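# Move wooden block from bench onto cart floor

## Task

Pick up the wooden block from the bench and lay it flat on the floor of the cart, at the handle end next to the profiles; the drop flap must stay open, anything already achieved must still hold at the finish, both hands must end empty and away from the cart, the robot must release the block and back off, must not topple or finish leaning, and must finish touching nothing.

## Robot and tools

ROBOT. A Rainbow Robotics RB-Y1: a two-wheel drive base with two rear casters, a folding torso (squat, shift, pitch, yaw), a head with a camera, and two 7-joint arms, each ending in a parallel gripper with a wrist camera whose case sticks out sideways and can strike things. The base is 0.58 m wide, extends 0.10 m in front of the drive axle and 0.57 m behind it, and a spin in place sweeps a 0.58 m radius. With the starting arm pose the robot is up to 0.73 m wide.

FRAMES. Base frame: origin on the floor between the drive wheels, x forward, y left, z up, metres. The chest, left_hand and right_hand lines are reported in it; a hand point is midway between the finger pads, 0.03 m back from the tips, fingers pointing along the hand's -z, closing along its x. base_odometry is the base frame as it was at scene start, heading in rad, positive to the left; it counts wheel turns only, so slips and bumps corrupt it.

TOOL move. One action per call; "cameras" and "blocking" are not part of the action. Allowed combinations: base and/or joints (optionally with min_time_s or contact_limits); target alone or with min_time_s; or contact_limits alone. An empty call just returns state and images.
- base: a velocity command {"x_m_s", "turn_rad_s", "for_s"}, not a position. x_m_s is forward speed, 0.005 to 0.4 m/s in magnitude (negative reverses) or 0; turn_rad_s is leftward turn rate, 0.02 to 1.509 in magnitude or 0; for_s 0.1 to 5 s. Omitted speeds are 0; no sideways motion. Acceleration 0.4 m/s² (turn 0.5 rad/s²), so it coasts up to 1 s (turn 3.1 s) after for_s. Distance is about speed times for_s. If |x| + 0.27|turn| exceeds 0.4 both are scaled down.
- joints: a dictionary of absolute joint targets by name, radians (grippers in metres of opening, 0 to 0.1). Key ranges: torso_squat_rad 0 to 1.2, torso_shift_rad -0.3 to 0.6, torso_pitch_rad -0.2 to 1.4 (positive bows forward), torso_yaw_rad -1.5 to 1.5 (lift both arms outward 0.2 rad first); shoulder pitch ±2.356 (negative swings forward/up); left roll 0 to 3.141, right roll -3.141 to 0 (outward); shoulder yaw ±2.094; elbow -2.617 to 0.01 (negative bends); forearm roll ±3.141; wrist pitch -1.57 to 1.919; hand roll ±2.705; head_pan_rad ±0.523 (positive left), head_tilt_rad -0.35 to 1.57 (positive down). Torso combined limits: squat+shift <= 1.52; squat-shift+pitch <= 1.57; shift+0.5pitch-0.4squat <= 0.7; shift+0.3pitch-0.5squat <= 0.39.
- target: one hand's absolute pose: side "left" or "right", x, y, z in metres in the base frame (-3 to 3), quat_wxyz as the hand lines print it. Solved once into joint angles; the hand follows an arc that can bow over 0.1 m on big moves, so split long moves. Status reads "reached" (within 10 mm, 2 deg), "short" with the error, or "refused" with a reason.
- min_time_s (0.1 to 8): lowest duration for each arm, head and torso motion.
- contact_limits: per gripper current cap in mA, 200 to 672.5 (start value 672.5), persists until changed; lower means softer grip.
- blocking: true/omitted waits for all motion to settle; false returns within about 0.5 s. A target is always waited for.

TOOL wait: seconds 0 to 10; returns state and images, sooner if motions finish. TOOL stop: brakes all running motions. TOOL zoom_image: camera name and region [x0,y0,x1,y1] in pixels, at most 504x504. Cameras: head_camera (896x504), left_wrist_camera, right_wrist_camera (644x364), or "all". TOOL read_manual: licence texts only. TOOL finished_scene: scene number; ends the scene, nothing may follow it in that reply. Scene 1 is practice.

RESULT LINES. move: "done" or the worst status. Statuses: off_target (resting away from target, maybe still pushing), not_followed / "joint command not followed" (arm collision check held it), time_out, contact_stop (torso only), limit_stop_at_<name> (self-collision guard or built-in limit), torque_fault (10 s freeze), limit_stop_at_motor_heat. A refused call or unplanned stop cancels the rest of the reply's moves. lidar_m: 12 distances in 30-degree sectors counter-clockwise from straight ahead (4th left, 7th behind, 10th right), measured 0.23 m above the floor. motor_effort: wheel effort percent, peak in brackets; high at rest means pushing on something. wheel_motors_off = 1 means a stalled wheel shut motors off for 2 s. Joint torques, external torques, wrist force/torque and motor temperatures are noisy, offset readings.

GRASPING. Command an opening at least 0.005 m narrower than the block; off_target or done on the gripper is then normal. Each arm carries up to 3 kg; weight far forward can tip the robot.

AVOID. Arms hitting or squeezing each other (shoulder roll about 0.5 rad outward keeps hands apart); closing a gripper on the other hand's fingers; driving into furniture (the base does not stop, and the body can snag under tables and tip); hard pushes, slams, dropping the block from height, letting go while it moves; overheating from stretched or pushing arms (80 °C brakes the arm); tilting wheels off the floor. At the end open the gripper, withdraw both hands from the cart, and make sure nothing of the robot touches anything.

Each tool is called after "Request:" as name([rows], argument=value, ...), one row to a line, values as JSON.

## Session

Request:
move(joints={"head_tilt_rad":0.55,"head_pan_rad":0.52}, cameras=["head_camera"])

Request:
move(joints={"head_tilt_rad":0.7,"head_pan_rad":-0.4}, cameras=["head_camera"])

Scene clock: 1.00 s.
Joint torques (N m): left_arm=[-1.56 -0.76 0.68 -0.48 -0.13 -0.55 -0.13] | right_arm=[-3.64 -0.59 -0.78 -1.42 0.04 -0.56 0]
External joint torques (N m): left_arm=[-0.18 -0.9 0.67 0.08 -0.14 -0.13 -0.12] | right_arm=[-0.04 0.53 -0.73 0.22 -0.02 0.03 -0.02]
Motor temperatures (°C): left_arm=[30 28 31 36 34 33 37] | right_arm=[34 30 32 30 35 36 34]
Wrist force (N): left_arm=[-0.1 1.3 -7.8] | right_arm=[-2.6 0.9 -4.7]
Wrist torque (N m): left_arm=[-0.30 0.15 0.11] | right_arm=[-0.08 -0.10 -0.10]
Wrist force, peak (N): left_arm=[0.1 1.6 -7.9] | right_arm=[-2.9 0.8 -5.4]
move: done
base_odometry: x=+0.000 y=+0.000 heading=+0.000
lidar_m: 0.74 1.04 1.57 4.56 1.51 1.06 1.01 1.09 1.44 3.61 1.10 0.79
base_status: not commanded
joint_positions: torso_squat_rad=+0.350 torso_shift_rad=+0.000 torso_pitch_rad=+0.000 torso_yaw_rad=+0.000 left_shoulder_pitch_rad=+0.037 left_shoulder_roll_rad=+0.004 left_shoulder_yaw_rad=-0.043 left_elbow_rad=-0.196 left_forearm_roll_rad=-0.014 left_wrist_pitch_rad=+0.002 left_hand_roll_rad=+0.027 left_gripper_m=+0.099 right_shoulder_pitch_rad=-0.040 right_shoulder_roll_rad=-0.021 right_shoulder_yaw_rad=-0.018 right_elbow_rad=-0.235 right_forearm_roll_rad=+0.049 right_wrist_pitch_rad=-0.014 right_hand_roll_rad=+0.035 right_gripper_m=+0.099 head_pan_rad=+0.520 head_tilt_rad=+0.550
joint_status: all done
wheel_motors_off: 0
motor_effort: left_wheel=+0(1) right_wheel=+0(2)
chest: x=-0.2280 y=+0.0001 z=+1.2475 quat_wxyz=(+1.000, +0.000, +0.000, +0.000) (m; base frame)
left_hand: x=-0.1598 y=+0.2200 z=+0.5653 quat_wxyz=(+0.997, +0.000, -0.079, -0.009) (m; base frame)
right_hand: x=-0.0823 y=-0.2360 z=+0.5770 quat_wxyz=(+0.989, -0.016, -0.142, +0.041) (m; base frame)
pictures: head_camera
camera_calibration:
head_camera: T_world_to_cam=[[0.499586, -0.865698, -0.0313098, 0.147384], [-0.423607, -0.212613, -0.880542, 1.23902], [0.755626, 0.453169, -0.472934, 0.785385], [0, 0, 0, 1]] pos_world=[-0.142229, 0.0351102, 1.46706]

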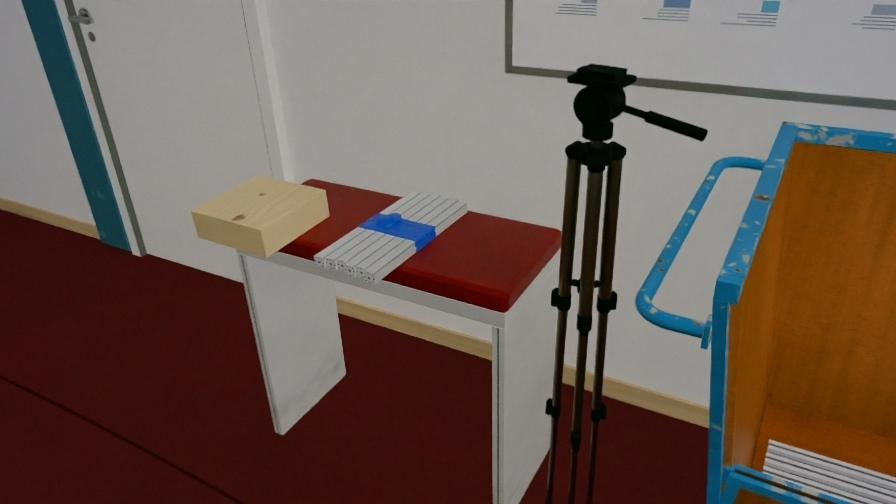

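Scene clock: 2.27 s.
Joint torques (N m): left_arm=[-1.67 -0.74 0.58 -0.36 -0.13 -0.68 0.04] | right_arm=[-3.45 -0.93 -0.71 -1.42 -0.2 -0.51 0.04]
External joint torques (N m): left_arm=[-0.29 -0.89 0.57 0.2 -0.13 -0.26 0.05] | right_arm=[0.15 0.19 -0.67 0.21 -0.26 0.08 0.02]
Motor temperatures (°C): left_arm=[30 28 31 36 34 33 37] | right_arm=[34 30 32 30 35 36 34]
Wrist force (N): left_arm=[-0.5 1.1 -7.9] | right_arm=[-2.7 1.0 -4.5]
Wrist torque (N m): left_arm=[-0.26 0.08 0.03] | right_arm=[-0.09 -0.09 -0.09]
Wrist force, peak (N): left_arm=[-0.7 1.3 -8.3] | right_arm=[-2.9 1.1 -5.5]
move: done
base_odometry: x=+0.000 y=+0.000 heading=+0.000
lidar_m: 0.74 1.02 1.55 4.57 1.51 1.07 1.03 1.07 1.44 3.62 1.10 0.78
base_status: not commanded
joint_positions: torso_squat_rad=+0.350 torso_shift_rad=+0.000 torso_pitch_rad=+0.000 torso_yaw_rad=+0.000 left_shoulder_pitch_rad=+0.037 left_shoulder_roll_rad=+0.004 left_shoulder_yaw_rad=-0.043 left_elbow_rad=-0.196 left_forearm_roll_rad=-0.014 left_wrist_pitch_rad=+0.002 left_hand_roll_rad=+0.027 left_gripper_m=+0.099 right_shoulder_pitch_rad=-0.040 right_shoulder_roll_rad=-0.021 right_shoulder_yaw_rad=-0.018 right_elbow_rad=-0.235 right_forearm_roll_rad=+0.049 right_wrist_pitch_rad=-0.014 right_hand_roll_rad=+0.035 right_gripper_m=+0.099 head_pan_rad=-0.400 head_tilt_rad=+0.700
joint_status: all done
wheel_motors_off: 0
motor_effort: left_wheel=+0(1) right_wheel=+0(2)
chest: x=-0.2280 y=+0.0001 z=+1.2475 quat_wxyz=(+1.000, +0.000, +0.000, +0.000) (m; base frame)
left_hand: x=-0.1598 y=+0.2200 z=+0.5653 quat_wxyz=(+0.997, +0.000, -0.079, -0.009) (m; base frame)
right_hand: x=-0.0823 y=-0.2360 z=+0.5770 quat_wxyz=(+0.989, -0.016, -0.142, +0.041) (m; base frame)
pictures: head_camera
camera_calibration:
head_camera: T_world_to_cam=[[-0.390406, -0.920106, -0.0314445, -0.0357882], [-0.542049, 0.257333, -0.799977, 1.09791], [0.744155, -0.295271, -0.599207, 0.965849], [0, 0, 0, 1]] pos_world=[-0.137592, -0.0302708, 1.45592]

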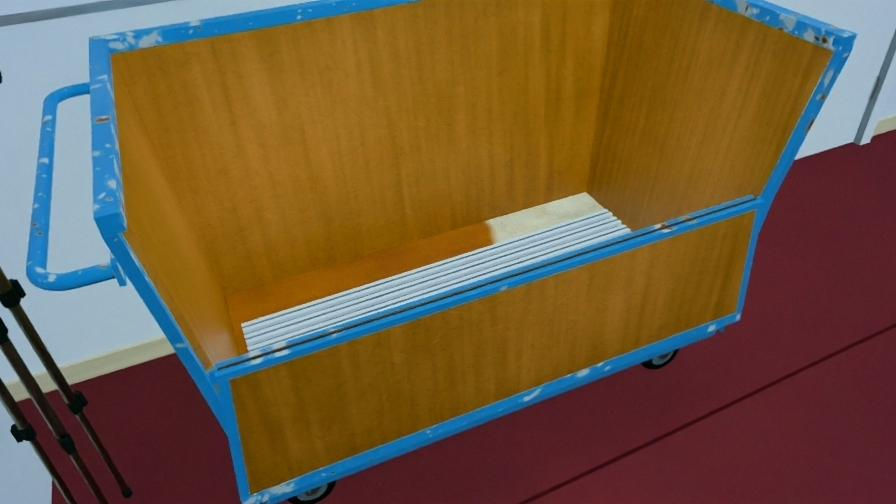

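Request:
move(base={"turn_rad_s":0.9,"for_s":1.75}, joints={"torso_squat_rad":0,"torso_pitch_rad":0.6,"head_tilt_rad":0.5,"head_pan_rad":0,"left_gripper_m":0,"right_gripper_m":0,"left_shoulder_roll_rad":0.5,"right_shoulder_roll_rad":-0.5,"left_elbow_rad":-1.6,"right_elbow_rad":-1.6}, cameras=[])

Request:
move(base={"x_m_s":0.4,"for_s":3.0333}, joints={"left_shoulder_pitch_rad":-1.337,"left_shoulder_roll_rad":0.931,"left_shoulder_yaw_rad":-0.663,"left_elbow_rad":-1.784,"left_forearm_roll_rad":1.125,"left_wrist_pitch_rad":1.765,"left_hand_roll_rad":-0.61,"right_shoulder_pitch_rad":-1.202,"right_shoulder_roll_rad":-1.226,"right_shoulder_yaw_rad":0.619,"right_elbow_rad":-1.797,"right_forearm_roll_rad":-1.265,"right_wrist_pitch_rad":1.598,"right_hand_roll_rad":0.727}, cameras=[])

Request:
move(base={"turn_rad_s":-0.9,"for_s":1.75}, cameras=["head_camera"])

Scene clock: 12.00 s.
Joint torques (N m): left_arm=[1.7 5.55 4.89 -6.54 -0.03 -1.56 -0.08] | right_arm=[0.68 -7.41 -4.6 -7.37 0.05 -1.54 0]
External joint torques (N m): left_arm=[-0.24 -1.67 0.26 0.52 -0.09 -0.07 -0.04] | right_arm=[0.01 0.74 0.48 -0.19 -0.09 -0.08 -0.03]
Motor temperatures (°C): left_arm=[30 28 31 36 34 33 37] | right_arm=[34 30 32 30 35 36 34]
Wrist force (N): left_arm=[-3.5 -0.9 -6.1] | right_arm=[-5.1 3.6 -2.2]
Wrist torque (N m): left_arm=[-0.14 -0.02 0.13] | right_arm=[-0.25 -0.25 -0.12]
Wrist force, peak (N): left_arm=[-0.3 0.7 -8.6] | right_arm=[-5.3 4.4 -3.1]
move: done
base_odometry: x=+0.000 y=+0.000 heading=+1.560
lidar_m: 4.56 1.51 1.08 1.02 1.05 1.43 3.61 1.12 0.80 0.76 1.03 1.56
base_status: done (sent for 1.77 of 1.77 s)
joint_positions: torso_squat_rad=+0.000 torso_shift_rad=+0.000 torso_pitch_rad=+0.600 torso_yaw_rad=+0.000 left_shoulder_pitch_rad=+0.037 left_shoulder_roll_rad=+0.500 left_shoulder_yaw_rad=-0.043 left_elbow_rad=-1.600 left_forearm_roll_rad=-0.014 left_wrist_pitch_rad=+0.002 left_hand_roll_rad=+0.027 left_gripper_m=+0.000 right_shoulder_pitch_rad=-0.040 right_shoulder_roll_rad=-0.500 right_shoulder_yaw_rad=-0.018 right_elbow_rad=-1.600 right_forearm_roll_rad=+0.049 right_wrist_pitch_rad=-0.014 right_hand_roll_rad=+0.035 right_gripper_m=+0.000 head_pan_rad=+0.000 head_tilt_rad=+0.500
joint_status: all done
wheel_motors_off: 0
motor_effort: left_wheel=+1(33) right_wheel=+18(52)
chest: x=-0.0533 y=+0.0000 z=+1.2359 quat_wxyz=(+0.955, +0.000, +0.296, +0.000) (m; base frame)
left_hand: x=+0.2486 y=+0.3475 z=+0.7800 quat_wxyz=(+0.863, +0.092, -0.443, -0.223) (m; base frame)
right_hand: x=+0.2987 y=-0.3600 z=+0.8134 quat_wxyz=(+0.826, -0.137, -0.484, +0.253) (m; base frame)
pictures: none
No camera images: "cameras" was empty.

Scene clock: 16.40 s.
Joint torques (N m): left_arm=[-15.87 6.63 9.51 -4.03 -0.06 -0.58 -0.03] | right_arm=[-15.51 -12.65 -8.78 -2.96 0.14 -0.05 -0.23]
External joint torques (N m): left_arm=[1.57 -1.65 0.15 -0.02 -0.1 -0.44 -0.03] | right_arm=[-0.66 -0.05 0.88 -0.41 -0.09 0.04 -0.23]
Motor temperatures (°C): left_arm=[31 28 31 36 34 33 37] | right_arm=[34 30 32 30 35 36 34]
Wrist force (N): left_arm=[0.5 1.1 -7.1] | right_arm=[-0.9 0.8 -4.8]
Wrist torque (N m): left_arm=[-0.31 0.16 0.12] | right_arm=[-0.06 -0.03 -0.11]
Wrist force, peak (N): left_arm=[0.9 1.8 -8.4] | right_arm=[-6.8 4.0 -1.6]
move: done
base_odometry: x=+0.013 y=+1.213 heading=+1.561
lidar_m: 4.38 1.56 1.11 1.06 1.10 1.48 3.77 1.35 1.10 0.90 1.51 2.01
base_status: done (sent for 3.03 of 3.03 s)
joint_positions: torso_squat_rad=+0.000 torso_shift_rad=+0.000 torso_pitch_rad=+0.600 torso_yaw_rad=+0.000 left_shoulder_pitch_rad=-1.337 left_shoulder_roll_rad=+0.931 left_shoulder_yaw_rad=-0.663 left_elbow_rad=-1.784 left_forearm_roll_rad=+1.125 left_wrist_pitch_rad=+1.765 left_hand_roll_rad=-0.610 left_gripper_m=+0.000 right_shoulder_pitch_rad=-1.202 right_shoulder_roll_rad=-1.226 right_shoulder_yaw_rad=+0.619 right_elbow_rad=-1.797 right_forearm_roll_rad=-1.265 right_wrist_pitch_rad=+1.598 right_hand_roll_rad=+0.727 right_gripper_m=+0.000 head_pan_rad=+0.000 head_tilt_rad=+0.500
joint_status: all done
wheel_motors_off: 0
motor_effort: left_wheel=+12(44) right_wheel=-10(54)
chest: x=-0.0533 y=+0.0001 z=+1.2359 quat_wxyz=(+0.955, +0.000, +0.296, +0.000) (m; base frame)
left_hand: x=+0.3603 y=+0.1602 z=+0.9858 quat_wxyz=(+0.693, +0.000, -0.001, -0.721) (m; base frame)
right_hand: x=+0.3602 y=-0.2604 z=+0.9854 quat_wxyz=(+0.721, +0.000, +0.000, +0.692) (m; base frame)
pictures: none
No camera images: "cameras" was empty.

Scene clock: 20.30 s.
Joint torques (N m): left_arm=[-16.35 6.58 10.18 -3.94 -0.12 -0.58 0.01] | right_arm=[-15.29 -12.63 -9.29 -2.75 0.22 -0.11 -0.28]
External joint torques (N m): left_arm=[1.09 -1.7 0.82 0.06 -0.15 -0.44 0.01] | right_arm=[-0.44 -0.03 0.37 -0.19 -0.01 -0.02 -0.28]
Motor temperatures (°C): left_arm=[31 28 31 36 34 33 37] | right_arm=[34 30 32 30 35 36 34]
Wrist force (N): left_arm=[0.9 0.7 -7.9] | right_arm=[-1.3 0.8 -5.5]
Wrist torque (N m): left_arm=[-0.23 0.20 0.11] | right_arm=[-0.07 -0.07 -0.07]
Wrist force, peak (N): left_arm=[0.7 0.9 -8.4] | right_arm=[-1.3 0.7 -5.7]
move: done
base_odometry: x=+0.013 y=+1.213 heading=+0.001
lidar_m: 0.88 1.51 2.03 4.38 1.58 1.12 1.06 1.13 1.50 3.77 1.34 1.09
base_status: done (sent for 1.77 of 1.77 s)
joint_positions: torso_squat_rad=+0.000 torso_shift_rad=+0.000 torso_pitch_rad=+0.600 torso_yaw_rad=+0.000 left_shoulder_pitch_rad=-1.337 left_shoulder_roll_rad=+0.931 left_shoulder_yaw_rad=-0.663 left_elbow_rad=-1.784 left_forearm_roll_rad=+1.125 left_wrist_pitch_rad=+1.765 left_hand_roll_rad=-0.610 left_gripper_m=+0.000 right_shoulder_pitch_rad=-1.202 right_shoulder_roll_rad=-1.226 right_shoulder_yaw_rad=+0.619 right_elbow_rad=-1.797 right_forearm_roll_rad=-1.265 right_wrist_pitch_rad=+1.598 right_hand_roll_rad=+0.727 right_gripper_m=+0.000 head_pan_rad=+0.000 head_tilt_rad=+0.500
joint_status: not commanded
wheel_motors_off: 0
motor_effort: left_wheel=+18(39) right_wheel=-1(42)
chest: x=-0.0533 y=+0.0001 z=+1.2359 quat_wxyz=(+0.955, +0.000, +0.296, +0.000) (m; base frame)
left_hand: x=+0.3603 y=+0.1602 z=+0.9858 quat_wxyz=(+0.693, +0.000, +0.000, -0.721) (m; base frame)
right_hand: x=+0.3602 y=-0.2604 z=+0.9853 quat_wxyz=(+0.721, +0.000, +0.000, +0.692) (m; base frame)
pictures: head_camera
camera_calibration:
head_camera: T_world_to_cam=[[-0.0135407, -0.999502, -0.0285197, 0.039773], [-0.863728, 0.026062, -0.503285, 0.817714], [0.503777, 0.0178184, -0.86365, 1.10519], [0, 0, 0, 1]] pos_world=[0.150053, -0.00125082, 1.36717]

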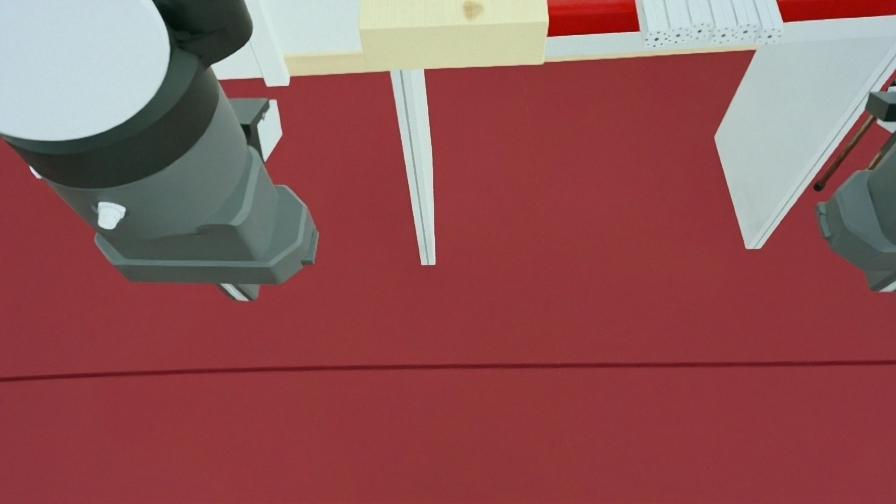

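Request:
move(base={"x_m_s":0.35,"for_s":1.5667}, joints={"head_tilt_rad":0.7}, cameras=["head_camera"])

Scene clock: 24.57 s.
Joint torques (N m): left_arm=[-15.91 6.65 9.9 -3.8 -0.05 -0.52 0] | right_arm=[-15.15 -12.43 -8.99 -2.88 0.15 -0.1 -0.39]
External joint torques (N m): left_arm=[1.52 -1.63 0.54 0.21 -0.08 -0.38 0] | right_arm=[-0.3 0.17 0.66 -0.33 -0.08 -0.01 -0.39]
Motor temperatures (°C): left_arm=[31 28 32 36 34 33 37] | right_arm=[34 30 32 30 35 36 34]
Wrist force (N): left_arm=[1.0 0.8 -7.7] | right_arm=[-0.7 1.2 -5.4]
Wrist torque (N m): left_arm=[-0.22 0.22 0.08] | right_arm=[-0.09 0.04 -0.08]
Wrist force, peak (N): left_arm=[0.8 1.8 -8.3] | right_arm=[-0.9 0.5 -6.0]
move: done
base_odometry: x=+0.561 y=+1.214 heading=+0.001
lidar_m: 0.33 0.33 1.29 3.32 2.38 1.69 1.61 1.68 2.23 1.17 0.72 0.86
base_status: done (sent for 1.57 of 1.57 s)
joint_positions: torso_squat_rad=+0.000 torso_shift_rad=+0.000 torso_pitch_rad=+0.600 torso_yaw_rad=+0.000 left_shoulder_pitch_rad=-1.337 left_shoulder_roll_rad=+0.931 left_shoulder_yaw_rad=-0.663 left_elbow_rad=-1.784 left_forearm_roll_rad=+1.125 left_wrist_pitch_rad=+1.765 left_hand_roll_rad=-0.610 left_gripper_m=+0.000 right_shoulder_pitch_rad=-1.202 right_shoulder_roll_rad=-1.226 right_shoulder_yaw_rad=+0.619 right_elbow_rad=-1.797 right_forearm_roll_rad=-1.265 right_wrist_pitch_rad=+1.598 right_hand_roll_rad=+0.727 right_gripper_m=+0.000 head_pan_rad=+0.000 head_tilt_rad=+0.700
joint_status: all done
wheel_motors_off: 0
motor_effort: left_wheel=-3(46) right_wheel=+5(36)
chest: x=-0.0533 y=+0.0001 z=+1.2359 quat_wxyz=(+0.955, +0.000, +0.296, +0.000) (m; base frame)
left_hand: x=+0.3603 y=+0.1602 z=+0.9857 quat_wxyz=(+0.693, +0.000, +0.000, -0.721) (m; base frame)
right_hand: x=+0.3602 y=-0.2604 z=+0.9853 quat_wxyz=(+0.721, +0.000, +0.000, +0.692) (m; base frame)
pictures: head_camera
camera_calibration:
head_camera: T_world_to_cam=[[-0.0189344, -0.999502, -0.0252601, 0.0356658], [-0.946477, 0.0260605, -0.321716, 0.572023], [0.322214, 0.0178166, -0.946499, 1.23433], [0, 0, 0, 1]] pos_world=[0.144363, -0.00125082, 1.35322]

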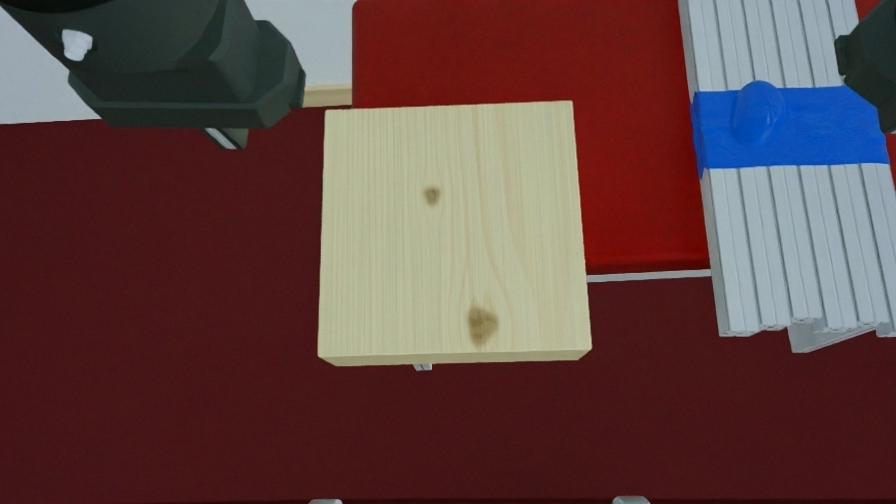

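Request:
move(target={"side":"left","x":0.36,"y":0.15,"z":0.812,"quat_wxyz":[0.7071,0,0,-0.7071]}, min_time_s=1.5, cameras=[])

Request:
move(target={"side":"right","x":0.36,"y":-0.14,"z":0.812,"quat_wxyz":[0.7071,0,0,0.7071]}, min_time_s=1.5)

Scene clock: 29.90 s.
Joint torques (N m): left_arm=[-6.92 -4.15 1.77 -3.65 2.01 -3.04 -0.36] | right_arm=[-15.06 -12.24 -8.92 -2.65 0.26 0.05 -0.39]
External joint torques (N m): left_arm=[10.21 -10.87 -5.65 1.82 1.98 -2.89 -0.36] | right_arm=[-0.19 0.35 0.74 -0.1 0.03 0.14 -0.39]
Motor temperatures (°C): left_arm=[31 28 32 36 34 33 37] | right_arm=[34 30 32 30 35 36 34]
Wrist force (N): left_arm=[-14.1 0.4 32.2] | right_arm=[-0.8 0.8 -5.3]
Wrist torque (N m): left_arm=[-0.26 0.23 0.15] | right_arm=[-0.08 0.02 -0.08]
Wrist force, peak (N): left_arm=[-14.7 -1.0 33.4] | right_arm=[-1.6 0.6 -5.8]
move: done
base_odometry: x=+0.561 y=+1.214 heading=+0.001
lidar_m: 0.35 0.33 1.28 3.34 2.39 1.69 1.61 1.68 2.23 1.16 0.71 0.87
base_status: not commanded
joint_positions: torso_squat_rad=+0.000 torso_shift_rad=-0.001 torso_pitch_rad=+0.599 torso_yaw_rad=+0.000 left_shoulder_pitch_rad=-1.190 left_shoulder_roll_rad=+0.691 left_shoulder_yaw_rad=-0.825 left_elbow_rad=-1.341 left_forearm_roll_rad=+0.853 left_wrist_pitch_rad=+1.367 left_hand_roll_rad=-0.753 left_gripper_m=+0.000 right_shoulder_pitch_rad=-1.202 right_shoulder_roll_rad=-1.226 right_shoulder_yaw_rad=+0.619 right_elbow_rad=-1.797 right_forearm_roll_rad=-1.265 right_wrist_pitch_rad=+1.598 right_hand_roll_rad=+0.727 right_gripper_m=+0.000 head_pan_rad=+0.000 head_tilt_rad=+0.700
joint_status: all done
wheel_motors_off: 0
motor_effort: left_wheel=-2(5) right_wheel=+2(7)
chest: x=-0.0540 y=+0.0001 z=+1.2361 quat_wxyz=(+0.956, +0.000, +0.295, +0.000) (m; base frame)
left_hand: x=+0.3617 y=+0.1511 z=+0.8144 quat_wxyz=(+0.708, +0.002, -0.002, -0.707) (m; base frame)
left_hand_status: reached (checked arc, planned for 1.5 s): 3 mm and 0.3 deg off.
right_hand: x=+0.3598 y=-0.2602 z=+0.9861 quat_wxyz=(+0.721, -0.001, -0.001, +0.693) (m; base frame)
pictures: none
No camera images: "cameras" was empty.

Scene clock: 31.73 s.
Joint torques (N m): left_arm=[-6.58 -4.03 1.71 -3.56 2.01 -3.09 -0.42] | right_arm=[-19.07 -6.09 -6.18 -4.52 0.23 -0.19 -0.38]
External joint torques (N m): left_arm=[10.55 -10.74 -5.71 1.9 1.98 -2.94 -0.42] | right_arm=[-1.95 0.77 0.93 0.36 0.01 -0.1 -0.38]
Motor temperatures (°C): left_arm=[31 28 32 36 34 33 37] | right_arm=[34 30 32 30 35 36 34]
Wrist force (N): left_arm=[-13.5 -0.9 31.1] | right_arm=[-0.4 0.8 -5.2]
Wrist torque (N m): left_arm=[-0.11 0.26 0.18] | right_arm=[-0.07 0.05 -0.10]
Wrist force, peak (N): left_arm=[-14.0 -0.7 32.9] | right_arm=[-0.6 0.8 -5.8]
move: done
base_odometry: x=+0.561 y=+1.214 heading=+0.001
lidar_m: 0.36 0.34 1.27 3.33 2.38 1.68 1.61 1.68 2.23 1.17 0.72 0.87
base_status: not commanded
joint_positions: torso_squat_rad=+0.000 torso_shift_rad=-0.001 torso_pitch_rad=+0.599 torso_yaw_rad=+0.000 left_shoulder_pitch_rad=-1.190 left_shoulder_roll_rad=+0.691 left_shoulder_yaw_rad=-0.825 left_elbow_rad=-1.341 left_forearm_roll_rad=+0.853 left_wrist_pitch_rad=+1.367 left_hand_roll_rad=-0.753 left_gripper_m=+0.000 right_shoulder_pitch_rad=-1.224 right_shoulder_roll_rad=-0.687 right_shoulder_yaw_rad=+0.885 right_elbow_rad=-1.331 right_forearm_roll_rad=-0.880 right_wrist_pitch_rad=+1.345 right_hand_roll_rad=+0.715 right_gripper_m=+0.000 head_pan_rad=+0.000 head_tilt_rad=+0.700
joint_status: all done
wheel_motors_off: 0
motor_effort: left_wheel=-2(2) right_wheel=+3(4)
chest: x=-0.0541 y=+0.0001 z=+1.2361 quat_wxyz=(+0.956, +0.000, +0.295, +0.000) (m; base frame)
left_hand: x=+0.3618 y=+0.1511 z=+0.8145 quat_wxyz=(+0.708, +0.002, -0.002, -0.707) (m; base frame)
right_hand: x=+0.3593 y=-0.1403 z=+0.8124 quat_wxyz=(+0.707, -0.001, -0.001, +0.707) (m; base frame)
right_hand_status: reached (checked arc, planned for 1.5 s): 1 mm and 0.1 deg off.
pictures: head_camera, left_wrist_camera, right_wrist_camera
camera_calibration:
head_camera: T_world_to_cam=[[-0.0186136, -0.999501, -0.025513, 0.0360587], [-0.946003, 0.0258653, -0.323124, 0.573196], [0.323623, 0.0181209, -0.946013, 1.23432], [0, 0, 0, 1]] pos_world=[0.143462, -0.00115217, 1.35382]
left_wrist_camera: T_world_to_cam=[[0.0286543, -0.999541, -0.00981044, 0.148051], [-0.890478, -0.0299841, 0.454037, -0.0140755], [-0.454123, -0.00427413, -0.890929, 0.963037], [0, 0, 0, 1]] pos_world=[0.420561, 0.151677, 0.865841]
right_wrist_camera: T_world_to_cam=[[0.0287113, -0.999243, -0.0262489, -0.130369], [-0.86231, -0.0380412, 0.504949, -0.0787057], [-0.505566, 0.00813697, -0.86275, 0.955907], [0, 0, 0, 1]] pos_world=[0.419148, -0.141042, 0.861029]

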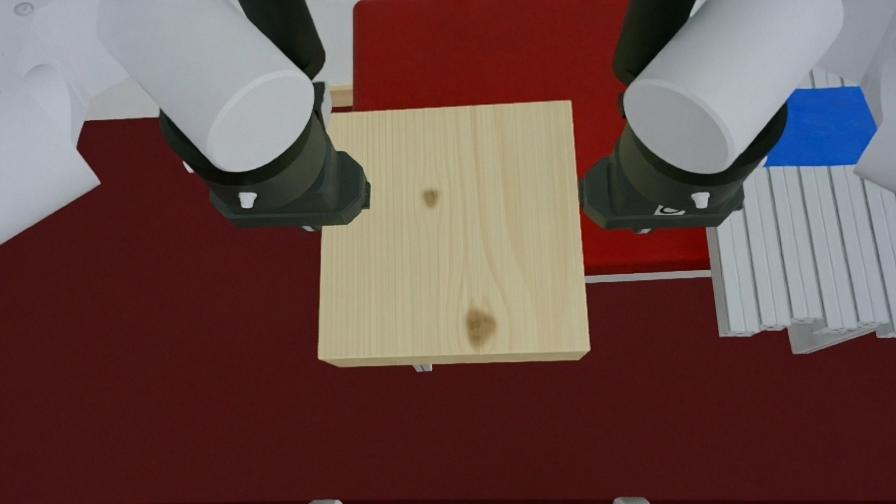

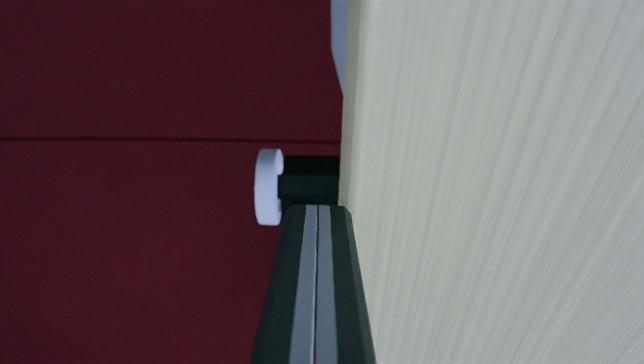

